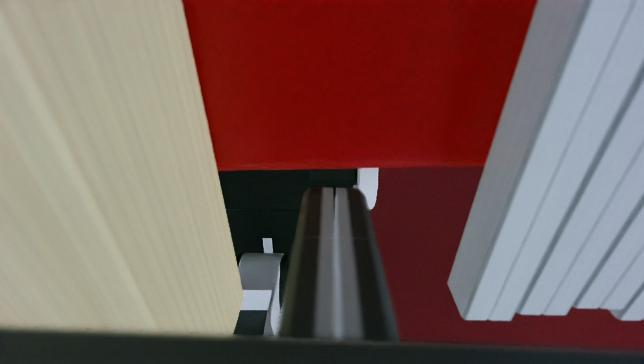

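Request:
move(target={"side":"left","x":0.36,"y":0.153,"z":0.85,"quat_wxyz":[0.7071,0,0,-0.7071]}, cameras=[])

Request:
move(target={"side":"left","x":0.36,"y":0.172,"z":0.85,"quat_wxyz":[0.7071,0,0,-0.7071]}, cameras=[])

Request:
move(target={"side":"left","x":0.36,"y":0.172,"z":0.812,"quat_wxyz":[0.7071,0,0,-0.7071]}, cameras=["left_wrist_camera"])

Request:
move(target={"side":"left","x":0.36,"y":0.145,"z":0.812,"quat_wxyz":[0.7071,0,0,-0.7071]}, min_time_s=1, cameras=["left_wrist_camera","head_camera"])

Scene clock: 35.37 s.
Joint torques (N m): left_arm=[-15.72 5.07 9.04 -5.18 0.14 -0.42 0.05] | right_arm=[-18.22 -6.11 -6.61 -5.08 0.19 -0.02 -0.24]
External joint torques (N m): left_arm=[1.36 -2.09 1 0.22 0.1 -0.28 0.05] | right_arm=[-1.12 0.75 0.49 -0.2 -0.03 0.07 -0.24]
Motor temperatures (°C): left_arm=[31 28 32 36 34 33 37] | right_arm=[34 30 32 30 35 36 34]
Wrist force (N): left_arm=[0.8 0.9 -8.1] | right_arm=[-0.9 0.7 -4.8]
Wrist torque (N m): left_arm=[-0.26 0.18 0.16] | right_arm=[-0.06 -0.02 -0.09]
Wrist force, peak (N): left_arm=[-13.6 -0.8 32.8] | right_arm=[-0.8 1.0 -5.5]
move: done
base_odometry: x=+0.561 y=+1.214 heading=+0.001
lidar_m: 0.33 0.33 1.29 3.31 2.37 1.69 1.61 1.68 2.24 1.17 0.72 0.87
base_status: not commanded
joint_positions: torso_squat_rad=+0.000 torso_shift_rad=+0.000 torso_pitch_rad=+0.600 torso_yaw_rad=+0.000 left_shoulder_pitch_rad=-1.203 left_shoulder_roll_rad=+0.755 left_shoulder_yaw_rad=-0.797 left_elbow_rad=-1.474 left_forearm_roll_rad=+0.897 left_wrist_pitch_rad=+1.462 left_hand_roll_rad=-0.709 left_gripper_m=+0.000 right_shoulder_pitch_rad=-1.224 right_shoulder_roll_rad=-0.687 right_shoulder_yaw_rad=+0.885 right_elbow_rad=-1.331 right_forearm_roll_rad=-0.880 right_wrist_pitch_rad=+1.345 right_hand_roll_rad=+0.715 right_gripper_m=+0.000 head_pan_rad=+0.000 head_tilt_rad=+0.700
joint_status: all done
wheel_motors_off: 0
motor_effort: left_wheel=-5(6) right_wheel=+5(7)
chest: x=-0.0533 y=+0.0001 z=+1.2359 quat_wxyz=(+0.955, +0.000, +0.295, +0.000) (m; base frame)
left_hand: x=+0.3604 y=+0.1529 z=+0.8492 quat_wxyz=(+0.707, +0.000, +0.001, -0.707) (m; base frame)
left_hand_status: reached (checked arc, planned for 0.4 s): 1 mm and 0.1 deg off.
right_hand: x=+0.3595 y=-0.1404 z=+0.8117 quat_wxyz=(+0.707, +0.000, +0.000, +0.707) (m; base frame)
pictures: none
No camera images: "cameras" was empty.

Scene clock: 36.20 s.
Joint torques (N m): left_arm=[-15.7 5.99 9.88 -5.64 0.17 -0.46 -0.09] | right_arm=[-18.31 -5.96 -6.11 -5.05 0.17 0.05 -0.28]
External joint torques (N m): left_arm=[1 -1.91 1.69 -0.4 0.13 -0.32 -0.09] | right_arm=[-1.21 0.9 0.99 -0.17 -0.05 0.14 -0.28]
Motor temperatures (°C): left_arm=[31 28 32 36 34 33 37] | right_arm=[34 30 32 30 35 36 34]
Wrist force (N): left_arm=[0.8 1.8 -7.8] | right_arm=[-0.8 0.8 -5.1]
Wrist torque (N m): left_arm=[-0.34 0.19 0.11] | right_arm=[-0.09 -0.03 -0.08]
Wrist force, peak (N): left_arm=[1.7 2.0 -8.5] | right_arm=[-0.6 0.9 -5.5]
move: done
base_odometry: x=+0.561 y=+1.214 heading=+0.001
lidar_m: 0.33 0.33 1.27 3.33 2.37 1.69 1.60 1.67 2.24 1.17 0.71 0.87
base_status: not commanded
joint_positions: torso_squat_rad=+0.000 torso_shift_rad=+0.000 torso_pitch_rad=+0.600 torso_yaw_rad=+0.000 left_shoulder_pitch_rad=-1.178 left_shoulder_roll_rad=+0.802 left_shoulder_yaw_rad=-0.782 left_elbow_rad=-1.495 left_forearm_roll_rad=+0.913 left_wrist_pitch_rad=+1.450 left_hand_roll_rad=-0.734 left_gripper_m=+0.000 right_shoulder_pitch_rad=-1.224 right_shoulder_roll_rad=-0.687 right_shoulder_yaw_rad=+0.885 right_elbow_rad=-1.331 right_forearm_roll_rad=-0.880 right_wrist_pitch_rad=+1.345 right_hand_roll_rad=+0.715 right_gripper_m=+0.000 head_pan_rad=+0.000 head_tilt_rad=+0.700
joint_status: all done
wheel_motors_off: 0
motor_effort: left_wheel=-5(6) right_wheel=+5(7)
chest: x=-0.0533 y=+0.0001 z=+1.2359 quat_wxyz=(+0.955, +0.000, +0.295, +0.000) (m; base frame)
left_hand: x=+0.3601 y=+0.1718 z=+0.8500 quat_wxyz=(+0.707, +0.001, +0.001, -0.707) (m; base frame)
left_hand_status: reached (checked arc, planned for 0.2 s): 0 mm and 0.1 deg off.
right_hand: x=+0.3595 y=-0.1404 z=+0.8117 quat_wxyz=(+0.707, +0.000, +0.000, +0.707) (m; base frame)
pictures: none
No camera images: "cameras" was empty.

Scene clock: 36.97 s.
Joint torques (N m): left_arm=[-15.32 6.19 8.27 -4.91 -0.13 -0.27 -0.15] | right_arm=[-18.33 -6.25 -6.15 -5.2 0.18 0.03 -0.35]
External joint torques (N m): left_arm=[1.32 -1.34 0.72 0.41 -0.18 -0.13 -0.15] | right_arm=[-1.23 0.61 0.95 -0.32 -0.04 0.12 -0.35]
Motor temperatures (°C): left_arm=[31 28 32 36 34 33 37] | right_arm=[34 30 32 30 35 36 34]
Wrist force (N): left_arm=[0.4 1.4 -7.8] | right_arm=[-0.8 0.4 -4.8]
Wrist torque (N m): left_arm=[-0.32 0.16 0.10] | right_arm=[0.00 0.00 -0.07]
Wrist force, peak (N): left_arm=[1.7 1.1 -8.3] | right_arm=[-1.1 1.2 -5.5]
move: done
base_odometry: x=+0.561 y=+1.214 heading=+0.001
lidar_m: 0.33 0.34 1.31 3.33 2.39 1.70 1.61 1.68 2.24 1.17 0.71 0.87
base_status: not commanded
joint_positions: torso_squat_rad=+0.000 torso_shift_rad=+0.000 torso_pitch_rad=+0.600 torso_yaw_rad=+0.000 left_shoulder_pitch_rad=-1.158 left_shoulder_roll_rad=+0.740 left_shoulder_yaw_rad=-0.809 left_elbow_rad=-1.364 left_forearm_roll_rad=+0.872 left_wrist_pitch_rad=+1.352 left_hand_roll_rad=-0.786 left_gripper_m=+0.000 right_shoulder_pitch_rad=-1.224 right_shoulder_roll_rad=-0.687 right_shoulder_yaw_rad=+0.885 right_elbow_rad=-1.331 right_forearm_roll_rad=-0.880 right_wrist_pitch_rad=+1.345 right_hand_roll_rad=+0.715 right_gripper_m=+0.000 head_pan_rad=+0.000 head_tilt_rad=+0.700
joint_status: all done
wheel_motors_off: 0
motor_effort: left_wheel=-4(5) right_wheel=+6(7)
chest: x=-0.0533 y=+0.0001 z=+1.2359 quat_wxyz=(+0.955, +0.000, +0.295, +0.000) (m; base frame)
left_hand: x=+0.3598 y=+0.1720 z=+0.8123 quat_wxyz=(+0.707, +0.000, +0.000, -0.707) (m; base frame)
left_hand_status: reached (checked arc, planned for 0.4 s): 0 mm and 0.1 deg off.
right_hand: x=+0.3595 y=-0.1405 z=+0.8117 quat_wxyz=(+0.707, +0.000, +0.000, +0.707) (m; base frame)
pictures: left_wrist_camera
camera_calibration:
left_wrist_camera: T_world_to_cam=[[0.0269812, -0.999598, -0.00874607, 0.168759], [-0.888368, -0.0279886, 0.458277, -0.0187662], [-0.458338, -0.00459514, -0.888766, 0.960173], [0, 0, 0, 1]] pos_world=[0.418859, 0.172578, 0.863446]

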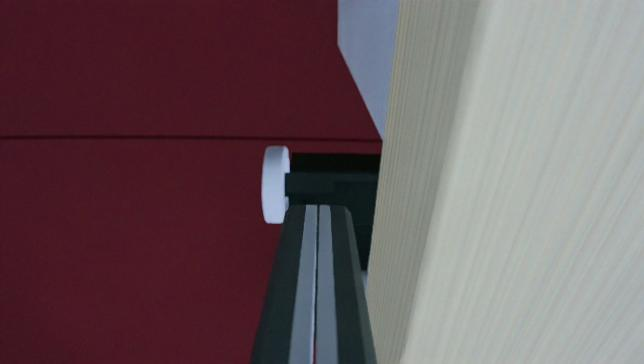

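Scene clock: 38.30 s.
Joint torques (N m): left_arm=[-17.76 -0.22 7.27 -6.55 1.13 -1.91 0.12] | right_arm=[-18.11 -6.26 -6.3 -5.13 0.13 -0.01 -0.25]
External joint torques (N m): left_arm=[-0.62 -6.69 -0.07 -1.04 1.09 -1.77 0.12] | right_arm=[-1.01 0.6 0.8 -0.25 -0.09 0.08 -0.25]
Motor temperatures (°C): left_arm=[31 28 32 36 34 33 37] | right_arm=[34 30 32 30 35 36 34]
Wrist force (N): left_arm=[-6.9 0.9 -5.1] | right_arm=[-0.7 0.9 -4.6]
Wrist torque (N m): left_arm=[-0.35 0.45 0.11] | right_arm=[-0.09 -0.02 -0.08]
Wrist force, peak (N): left_arm=[-10.5 1.4 -2.5] | right_arm=[-1.1 0.6 -5.5]
move: done
base_odometry: x=+0.561 y=+1.214 heading=+0.001
lidar_m: 0.34 0.34 1.29 3.33 2.37 1.69 1.61 1.68 2.23 1.16 0.71 0.86
base_status: not commanded
joint_positions: torso_squat_rad=+0.000 torso_shift_rad=+0.000 torso_pitch_rad=+0.600 torso_yaw_rad=+0.000 left_shoulder_pitch_rad=-1.193 left_shoulder_roll_rad=+0.677 left_shoulder_yaw_rad=-0.828 left_elbow_rad=-1.334 left_forearm_roll_rad=+0.847 left_wrist_pitch_rad=+1.370 left_hand_roll_rad=-0.747 left_gripper_m=+0.000 right_shoulder_pitch_rad=-1.224 right_shoulder_roll_rad=-0.687 right_shoulder_yaw_rad=+0.885 right_elbow_rad=-1.331 right_forearm_roll_rad=-0.880 right_wrist_pitch_rad=+1.345 right_hand_roll_rad=+0.715 right_gripper_m=+0.000 head_pan_rad=+0.000 head_tilt_rad=+0.700
joint_status: all done
wheel_motors_off: 0
motor_effort: left_wheel=-4(5) right_wheel=+3(7)
chest: x=-0.0533 y=+0.0001 z=+1.2359 quat_wxyz=(+0.955, +0.000, +0.295, +0.000) (m; base frame)
left_hand: x=+0.3602 y=+0.1461 z=+0.8120 quat_wxyz=(+0.708, +0.001, +0.000, -0.707) (m; base frame)
left_hand_status: reached (checked arc, planned for 1.0 s): 1 mm and 0.1 deg off.
right_hand: x=+0.3595 y=-0.1404 z=+0.8117 quat_wxyz=(+0.707, +0.000, +0.000, +0.707) (m; base frame)
pictures: head_camera, left_wrist_camera
camera_calibration:
head_camera: T_world_to_cam=[[-0.0188358, -0.999504, -0.0252341, 0.0357166], [-0.946438, 0.0259611, -0.32184, 0.572119], [0.322335, 0.0178204, -0.946458, 1.23438], [0, 0, 0, 1]] pos_world=[0.144263, -0.00115112, 1.35332]
left_wrist_camera: T_world_to_cam=[[0.0281408, -0.99955, -0.0104047, 0.143793], [-0.88796, -0.0297766, 0.458955, -0.019449], [-0.459059, -0.00367641, -0.888398, 0.959734], [0, 0, 0, 1]] pos_world=[0.419258, 0.146678, 0.863048]

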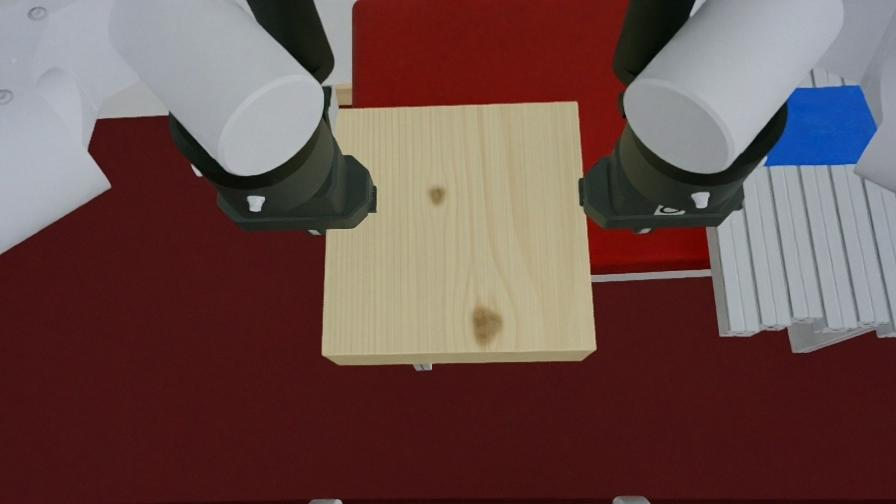

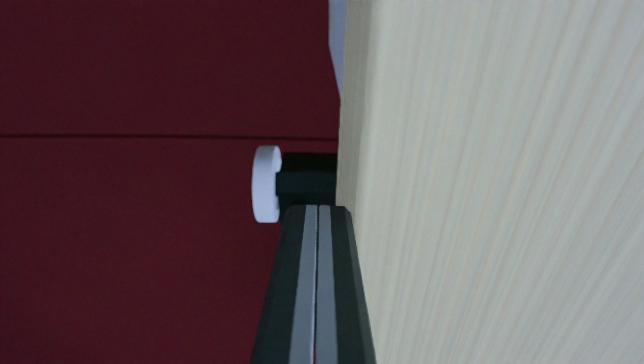

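Request:
move(target={"side":"right","x":0.36,"y":-0.104,"z":0.812,"quat_wxyz":[0.7071,0,0,0.7071]}, min_time_s=1, cameras=["right_wrist_camera"])

Request:
move(target={"side":"right","x":0.36,"y":-0.096,"z":0.812,"quat_wxyz":[0.7071,0,0,0.7071]}, cameras=[])

Request:
move(target={"side":"left","x":0.36,"y":0.140,"z":0.812,"quat_wxyz":[0.7071,0,0,-0.7071]}, cameras=["right_wrist_camera","head_camera"])

Scene clock: 42.07 s.
Joint torques (N m): left_arm=[-17.55 0.2 7.25 -6.61 1.08 -1.88 0.18] | right_arm=[-19.99 -3.49 -5.15 -4.7 0.36 0.16 -0.33]
External joint torques (N m): left_arm=[-0.41 -6.27 -0.09 -1.09 1.04 -1.74 0.18] | right_arm=[-2.19 1.96 1.64 0.39 0.14 0.25 -0.33]
Motor temperatures (°C): left_arm=[31 28 32 36 34 33 37] | right_arm=[34 30 32 30 35 36 34]
Wrist force (N): left_arm=[-7.2 0.1 -4.7] | right_arm=[-1.0 0.6 -5.2]
Wrist torque (N m): left_arm=[-0.26 0.36 0.12] | right_arm=[0.00 -0.02 -0.09]
Wrist force, peak (N): left_arm=[-8.2 0.4 -4.8] | right_arm=[-0.7 0.8 -5.7]
move: done
base_odometry: x=+0.561 y=+1.214 heading=+0.001
lidar_m: 0.34 0.33 1.28 3.35 2.39 1.68 1.61 1.69 2.24 1.17 0.71 0.86
base_status: not commanded
joint_positions: torso_squat_rad=+0.000 torso_shift_rad=+0.000 torso_pitch_rad=+0.600 torso_yaw_rad=+0.000 left_shoulder_pitch_rad=-1.193 left_shoulder_roll_rad=+0.677 left_shoulder_yaw_rad=-0.828 left_elbow_rad=-1.334 left_forearm_roll_rad=+0.847 left_wrist_pitch_rad=+1.370 left_hand_roll_rad=-0.747 left_gripper_m=+0.000 right_shoulder_pitch_rad=-1.273 right_shoulder_roll_rad=-0.595 right_shoulder_yaw_rad=+0.907 right_elbow_rad=-1.273 right_forearm_roll_rad=-0.853 right_wrist_pitch_rad=+1.363 right_hand_roll_rad=+0.674 right_gripper_m=+0.000 head_pan_rad=+0.000 head_tilt_rad=+0.700
joint_status: all done
wheel_motors_off: 0
motor_effort: left_wheel=-3(5) right_wheel=+4(6)
chest: x=-0.0533 y=+0.0001 z=+1.2359 quat_wxyz=(+0.955, +0.000, +0.295, +0.000) (m; base frame)
left_hand: x=+0.3602 y=+0.1461 z=+0.8120 quat_wxyz=(+0.708, +0.001, +0.000, -0.707) (m; base frame)
right_hand: x=+0.3599 y=-0.1042 z=+0.8120 quat_wxyz=(+0.707, +0.000, +0.000, +0.707) (m; base frame)
right_hand_status: reached (checked arc, planned for 1.0 s): 0 mm and 0.0 deg off.
pictures: right_wrist_camera
camera_calibration:
right_wrist_camera: T_world_to_cam=[[0.0286129, -0.999242, -0.0263877, -0.0942704], [-0.861384, -0.0380416, 0.506528, -0.078183], [-0.507148, 0.0082367, -0.861819, 0.955319], [0, 0, 0, 1]] pos_world=[0.41984, -0.105042, 0.860426]

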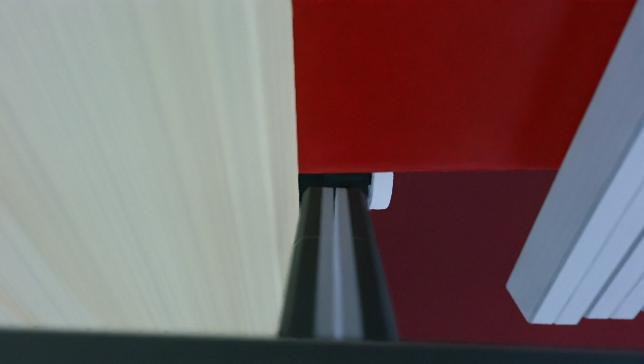

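Scene clock: 42.80 s.
Joint torques (N m): left_arm=[-17.62 -0.85 7.96 -7.78 1.71 -2.22 0.12] | right_arm=[-20.31 -0.94 -6.42 -7.55 -0.87 -1.94 -0.07]
External joint torques (N m): left_arm=[-0.47 -7.32 0.62 -2.27 1.67 -2.08 0.12] | right_arm=[-2.37 4.22 0.29 -2.41 -1.09 -1.86 -0.07]
Motor temperatures (°C): left_arm=[31 28 32 36 34 33 37] | right_arm=[34 30 32 30 35 36 34]
Wrist force (N): left_arm=[-9.6 1.0 -5.9] | right_arm=[-9.5 1.7 -4.6]
Wrist torque (N m): left_arm=[-0.23 0.45 0.18] | right_arm=[0.02 0.08 0.00]
Wrist force, peak (N): left_arm=[-11.6 1.6 -5.3] | right_arm=[-14.3 1.6 -3.3]
move: done
base_odometry: x=+0.561 y=+1.214 heading=+0.001
lidar_m: 0.34 0.33 1.29 3.32 2.37 1.69 1.61 1.68 2.23 1.16 0.72 0.85
base_status: not commanded
joint_positions: torso_squat_rad=+0.000 torso_shift_rad=+0.000 torso_pitch_rad=+0.600 torso_yaw_rad=+0.000 left_shoulder_pitch_rad=-1.193 left_shoulder_roll_rad=+0.677 left_shoulder_yaw_rad=-0.828 left_elbow_rad=-1.333 left_forearm_roll_rad=+0.847 left_wrist_pitch_rad=+1.370 left_hand_roll_rad=-0.747 left_gripper_m=+0.000 right_shoulder_pitch_rad=-1.283 right_shoulder_roll_rad=-0.575 right_shoulder_yaw_rad=+0.911 right_elbow_rad=-1.258 right_forearm_roll_rad=-0.848 right_wrist_pitch_rad=+1.366 right_hand_roll_rad=+0.666 right_gripper_m=+0.000 head_pan_rad=+0.000 head_tilt_rad=+0.700
joint_status: all done
wheel_motors_off: 0
motor_effort: left_wheel=-4(5) right_wheel=+5(6)
chest: x=-0.0533 y=+0.0001 z=+1.2359 quat_wxyz=(+0.955, +0.000, +0.295, +0.000) (m; base frame)
left_hand: x=+0.3602 y=+0.1463 z=+0.8120 quat_wxyz=(+0.708, +0.001, +0.001, -0.707) (m; base frame)
right_hand: x=+0.3599 y=-0.0971 z=+0.8119 quat_wxyz=(+0.707, +0.000, +0.001, +0.707) (m; base frame)
right_hand_status: reached (checked arc, planned for 0.2 s): 1 mm and 0.1 deg off.
pictures: none
No camera images: "cameras" was empty.

Scene clock: 43.33 s.
Joint torques (N m): left_arm=[-19.19 -7.74 8.04 -11.55 3.77 -4.98 0.09] | right_arm=[-21.26 3.25 -6.97 -10.27 -2.08 -3.49 -0.17]
External joint torques (N m): left_arm=[-1.97 -14.06 0.74 -6.02 3.74 -4.84 0.09] | right_arm=[-3.32 8.44 -0.26 -5.14 -2.31 -3.41 -0.17]
Motor temperatures (°C): left_arm=[31 28 32 36 34 33 37] | right_arm=[34 30 32 30 35 36 34]
Wrist force (N): left_arm=[-23.7 0.2 -2.7] | right_arm=[-17.6 1.9 -2.8]
Wrist torque (N m): left_arm=[-0.29 0.71 0.18] | right_arm=[0.04 0.22 0.05]
Wrist force, peak (N): left_arm=[-30.3 0.8 -0.1] | right_arm=[-21.3 2.0 -4.4]
move: done
base_odometry: x=+0.561 y=+1.214 heading=+0.001
lidar_m: 0.35 0.33 1.28 3.32 2.38 1.68 1.61 1.68 2.25 1.17 0.72 0.87
base_status: not commanded
joint_positions: torso_squat_rad=+0.000 torso_shift_rad=+0.000 torso_pitch_rad=+0.600 torso_yaw_rad=+0.000 left_shoulder_pitch_rad=-1.199 left_shoulder_roll_rad=+0.667 left_shoulder_yaw_rad=-0.832 left_elbow_rad=-1.327 left_forearm_roll_rad=+0.842 left_wrist_pitch_rad=+1.374 left_hand_roll_rad=-0.741 left_gripper_m=+0.000 right_shoulder_pitch_rad=-1.283 right_shoulder_roll_rad=-0.576 right_shoulder_yaw_rad=+0.911 right_elbow_rad=-1.257 right_forearm_roll_rad=-0.847 right_wrist_pitch_rad=+1.367 right_hand_roll_rad=+0.666 right_gripper_m=+0.000 head_pan_rad=+0.000 head_tilt_rad=+0.700
joint_status: all done
wheel_motors_off: 0
motor_effort: left_wheel=-2(4) right_wheel=+5(6)
chest: x=-0.0534 y=+0.0001 z=+1.2359 quat_wxyz=(+0.955, +0.000, +0.295, +0.000) (m; base frame)
left_hand: x=+0.3603 y=+0.1429 z=+0.8118 quat_wxyz=(+0.708, +0.002, +0.002, -0.706) (m; base frame)
left_hand_status: reached (checked arc, planned for 0.1 s): 3 mm and 0.3 deg off.
right_hand: x=+0.3601 y=-0.0980 z=+0.8118 quat_wxyz=(+0.708, -0.001, +0.001, +0.706) (m; base frame)
pictures: head_camera, right_wrist_camera
camera_calibration:
head_camera: T_world_to_cam=[[-0.0188331, -0.999504, -0.0252346, 0.035717], [-0.946408, 0.0259605, -0.32193, 0.572236], [0.322425, 0.0178193, -0.946427, 1.23433], [0, 0, 0, 1]] pos_world=[0.144263, -0.00115112, 1.35332]
right_wrist_camera: T_world_to_cam=[[0.0270169, -0.999372, -0.0229417, -0.0903089], [-0.861307, -0.0349205, 0.506884, -0.0777113], [-0.507367, 0.00606544, -0.861709, 0.954984], [0, 0, 0, 1]] pos_world=[0.420034, -0.0987583, 0.860237]

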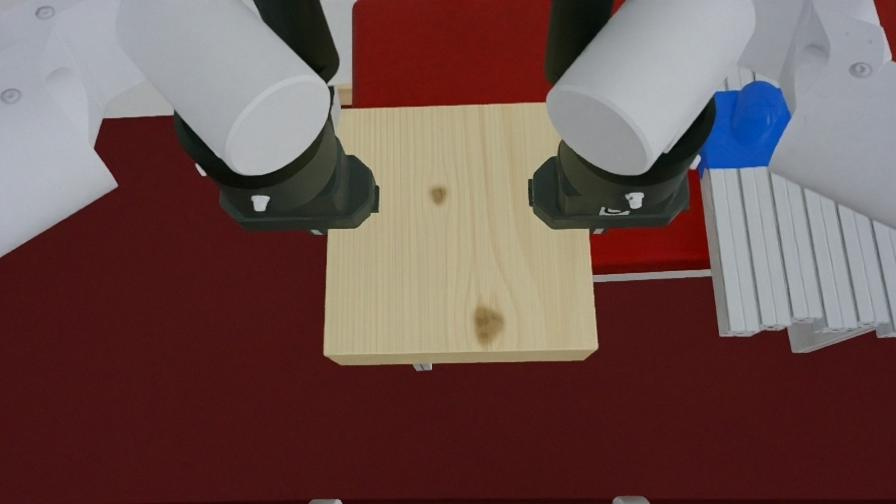

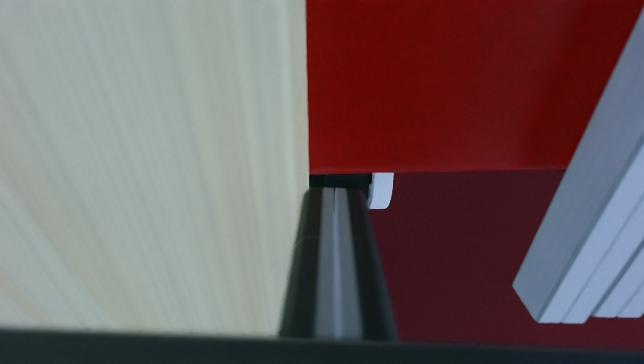

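Request:
move(target={"side":"right","x":0.36,"y":-0.091,"z":0.812,"quat_wxyz":[0.7071,0,0,0.7071]}, cameras=[])

Request:
move(target={"side":"left","x":0.36,"y":0.135,"z":0.812,"quat_wxyz":[0.7071,0,0,-0.7071]}, cameras=[])

Request:
move(target={"side":"right","x":0.36,"y":-0.087,"z":0.812,"quat_wxyz":[0.7071,0,0,0.7071]}, cameras=[])

Request:
move(target={"side":"left","x":0.36,"y":0.134,"z":0.812,"quat_wxyz":[0.7071,0,0,-0.7071]}, cameras=[])

Scene clock: 45.87 s.
Joint torques (N m): left_arm=[-19.98 -9.88 8.48 -13.05 4.69 -5.56 0.05] | right_arm=[-24.16 14.44 -7.26 -14.86 -3.94 -7.68 -0.34]
External joint torques (N m): left_arm=[-2.75 -16.21 1.17 -7.52 4.65 -5.42 0.05] | right_arm=[-6.13 19.5 -0.61 -9.74 -4.17 -7.6 -0.34]
Motor temperatures (°C): left_arm=[31 28 32 36 34 33 37] | right_arm=[34 30 32 30 35 37 34]
Wrist force (N): left_arm=[-26.5 1.6 -4.9] | right_arm=[-36.8 5.9 4.3]
Wrist torque (N m): left_arm=[-0.27 0.79 0.23] | right_arm=[0.10 0.34 0.24]
Wrist force, peak (N): left_arm=[-29.2 1.1 -5.1] | right_arm=[-42.4 5.3 5.7]
move: done
base_odometry: x=+0.561 y=+1.214 heading=+0.001
lidar_m: 0.34 0.33 1.28 3.33 2.37 1.69 1.61 1.67 2.25 1.16 0.72 0.86
base_status: not commanded
joint_positions: torso_squat_rad=+0.000 torso_shift_rad=+0.000 torso_pitch_rad=+0.600 torso_yaw_rad=+0.000 left_shoulder_pitch_rad=-1.199 left_shoulder_roll_rad=+0.668 left_shoulder_yaw_rad=-0.832 left_elbow_rad=-1.326 left_forearm_roll_rad=+0.842 left_wrist_pitch_rad=+1.374 left_hand_roll_rad=-0.741 left_gripper_m=+0.000 right_shoulder_pitch_rad=-1.289 right_shoulder_roll_rad=-0.565 right_shoulder_yaw_rad=+0.914 right_elbow_rad=-1.244 right_forearm_roll_rad=-0.843 right_wrist_pitch_rad=+1.369 right_hand_roll_rad=+0.661 right_gripper_m=+0.000 head_pan_rad=+0.000 head_tilt_rad=+0.700
joint_status: all done
wheel_motors_off: 0
motor_effort: left_wheel=-5(5) right_wheel=+8(9)
chest: x=-0.0535 y=+0.0001 z=+1.2359 quat_wxyz=(+0.955, +0.000, +0.295, +0.000) (m; base frame)
left_hand: x=+0.3604 y=+0.1432 z=+0.8118 quat_wxyz=(+0.708, +0.002, +0.002, -0.706) (m; base frame)
right_hand: x=+0.3603 y=-0.0954 z=+0.8114 quat_wxyz=(+0.709, -0.002, +0.003, +0.705) (m; base frame)
right_hand_status: reached (checked arc, planned for 0.1 s): 4 mm and 0.5 deg off.
pictures: none
No camera images: "cameras" was empty.

Scene clock: 46.40 s.
Joint torques (N m): left_arm=[-21.65 -19.11 8.76 -17.09 7.05 -9.51 0.08] | right_arm=[-24.35 16.27 -8.16 -16.56 -4.79 -8.12 -0.27]
External joint torques (N m): left_arm=[-4.33 -25.3 1.5 -11.55 7.02 -9.38 0.08] | right_arm=[-6.31 21.34 -1.51 -11.44 -5.02 -8.04 -0.27]
Motor temperatures (°C): left_arm=[31 28 32 36 34 33 37] | right_arm=[34 30 32 30 35 37 34]
Wrist force (N): left_arm=[-44.7 -1.3 3.3] | right_arm=[-39.2 3.7 1.8]
Wrist torque (N m): left_arm=[-0.44 0.98 -0.03] | right_arm=[0.18 0.40 0.23]
Wrist force, peak (N): left_arm=[-50.3 -1.2 3.8] | right_arm=[-42.6 4.6 1.2]
move: done
base_odometry: x=+0.561 y=+1.214 heading=+0.001
lidar_m: 0.33 0.33 1.29 3.34 2.37 1.70 1.61 1.68 2.23 1.17 0.71 0.85
base_status: not commanded
joint_positions: torso_squat_rad=+0.000 torso_shift_rad=+0.000 torso_pitch_rad=+0.599 torso_yaw_rad=+0.000 left_shoulder_pitch_rad=-1.205 left_shoulder_roll_rad=+0.658 left_shoulder_yaw_rad=-0.835 left_elbow_rad=-1.318 left_forearm_roll_rad=+0.837 left_wrist_pitch_rad=+1.378 left_hand_roll_rad=-0.734 left_gripper_m=-0.001 right_shoulder_pitch_rad=-1.289 right_shoulder_roll_rad=-0.566 right_shoulder_yaw_rad=+0.914 right_elbow_rad=-1.244 right_forearm_roll_rad=-0.843 right_wrist_pitch_rad=+1.369 right_hand_roll_rad=+0.661 right_gripper_m=+0.000 head_pan_rad=+0.000 head_tilt_rad=+0.700
joint_status: all done
wheel_motors_off: 0
motor_effort: left_wheel=-3(4) right_wheel=+6(9)
chest: x=-0.0536 y=+0.0001 z=+1.2360 quat_wxyz=(+0.955, +0.000, +0.295, +0.000) (m; base frame)
left_hand: x=+0.3605 y=+0.1405 z=+0.8116 quat_wxyz=(+0.709, +0.003, +0.003, -0.705) (m; base frame)
left_hand_status: reached (checked arc, planned for 0.1 s): 6 mm and 0.6 deg off.
right_hand: x=+0.3604 y=-0.0959 z=+0.8114 quat_wxyz=(+0.709, -0.003, +0.003, +0.705) (m; base frame)
pictures: none
No camera images: "cameras" was empty.

Scene clock: 46.93 s.
Joint torques (N m): left_arm=[-22.37 -20.87 8.97 -18.19 7.71 -9.82 0.02] | right_arm=[-26.87 25.08 -8.88 -20.03 -6.31 -11.58 -0.41]
External joint torques (N m): left_arm=[-5.05 -27.07 1.71 -12.65 7.68 -9.7 0.02] | right_arm=[-8.76 30.04 -2.27 -14.91 -6.54 -11.52 -0.41]
Motor temperatures (°C): left_arm=[31 28 32 36 34 33 37] | right_arm=[34 30 32 30 36 37 34]
Wrist force (N): left_arm=[-46.3 -0.2 0.1] | right_arm=[-55.0 7.9 8.8]
Wrist torque (N m): left_arm=[-0.32 1.13 0.02] | right_arm=[0.23 0.59 0.39]
Wrist force, peak (N): left_arm=[-49.0 -0.2 -0.1] | right_arm=[-58.9 8.3 9.5]
move: done
base_odometry: x=+0.561 y=+1.214 heading=+0.001
lidar_m: 0.35 0.33 1.28 3.34 2.39 1.68 1.61 1.68 2.24 1.17 0.71 0.87
base_status: not commanded
joint_positions: torso_squat_rad=+0.000 torso_shift_rad=+0.000 torso_pitch_rad=+0.599 torso_yaw_rad=+0.000 left_shoulder_pitch_rad=-1.205 left_shoulder_roll_rad=+0.658 left_shoulder_yaw_rad=-0.835 left_elbow_rad=-1.318 left_forearm_roll_rad=+0.837 left_wrist_pitch_rad=+1.378 left_hand_roll_rad=-0.734 left_gripper_m=-0.001 right_shoulder_pitch_rad=-1.294 right_shoulder_roll_rad=-0.556 right_shoulder_yaw_rad=+0.916 right_elbow_rad=-1.232 right_forearm_roll_rad=-0.840 right_wrist_pitch_rad=+1.371 right_hand_roll_rad=+0.659 right_gripper_m=-0.001 head_pan_rad=+0.000 head_tilt_rad=+0.700
joint_status: all done
wheel_motors_off: 0
motor_effort: left_wheel=-3(4) right_wheel=+8(9)
chest: x=-0.0538 y=+0.0001 z=+1.2360 quat_wxyz=(+0.955, +0.000, +0.295, +0.000) (m; base frame)
left_hand: x=+0.3605 y=+0.1408 z=+0.8117 quat_wxyz=(+0.709, +0.004, +0.004, -0.705) (m; base frame)
right_hand: x=+0.3606 y=-0.0938 z=+0.8110 quat_wxyz=(+0.710, -0.004, +0.005, +0.705) (m; base frame)
right_hand_status: reached (checked arc, planned for 0.2 s): 7 mm and 0.8 deg off.
pictures: none
No camera images: "cameras" was empty.

Scene clock: 47.47 s.
Joint torques (N m): left_arm=[-23.18 -22.84 9.1 -18.84 8.17 -10.87 0.16] | right_arm=[-27.11 25.39 -8.6 -20.48 -6.44 -11.59 -0.29]
External joint torques (N m): left_arm=[-5.84 -29 1.86 -13.3 8.15 -10.74 0.16] | right_arm=[-9 30.35 -2 -15.37 -6.68 -11.52 -0.29]
Motor temperatures (°C): left_arm=[31 28 32 36 34 33 37] | right_arm=[34 30 32 31 36 37 34]
Wrist force (N): left_arm=[-50.5 -0.9 4.7] | right_arm=[-54.6 7.9 8.2]
Wrist torque (N m): left_arm=[-0.40 1.23 -0.07] | right_arm=[0.13 0.61 0.38]
Wrist force, peak (N): left_arm=[-52.3 -1.5 5.2] | right_arm=[-55.4 7.8 8.3]
move: done
base_odometry: x=+0.561 y=+1.214 heading=+0.001
lidar_m: 0.35 0.34 1.28 3.33 2.39 1.70 1.61 1.68 2.23 1.18 0.71 0.86
base_status: not commanded
joint_positions: torso_squat_rad=+0.000 torso_shift_rad=+0.000 torso_pitch_rad=+0.599 torso_yaw_rad=+0.000 left_shoulder_pitch_rad=-1.207 left_shoulder_roll_rad=+0.655 left_shoulder_yaw_rad=-0.836 left_elbow_rad=-1.314 left_forearm_roll_rad=+0.836 left_wrist_pitch_rad=+1.378 left_hand_roll_rad=-0.734 left_gripper_m=-0.001 right_shoulder_pitch_rad=-1.294 right_shoulder_roll_rad=-0.556 right_shoulder_yaw_rad=+0.916 right_elbow_rad=-1.232 right_forearm_roll_rad=-0.840 right_wrist_pitch_rad=+1.371 right_hand_roll_rad=+0.659 right_gripper_m=-0.001 head_pan_rad=+0.000 head_tilt_rad=+0.700
joint_status: all done
wheel_motors_off: 0
motor_effort: left_wheel=-3(5) right_wheel=+9(9)
chest: x=-0.0538 y=+0.0001 z=+1.2361 quat_wxyz=(+0.955, +0.000, +0.295, +0.000) (m; base frame)
left_hand: x=+0.3606 y=+0.1402 z=+0.8114 quat_wxyz=(+0.709, +0.004, +0.004, -0.705) (m; base frame)
left_hand_status: reached (checked arc, planned for 0.1 s): 6 mm and 0.7 deg off.
right_hand: x=+0.3606 y=-0.0939 z=+0.8110 quat_wxyz=(+0.710, -0.004, +0.005, +0.705) (m; base frame)
pictures: none
No camera images: "cameras" was empty.


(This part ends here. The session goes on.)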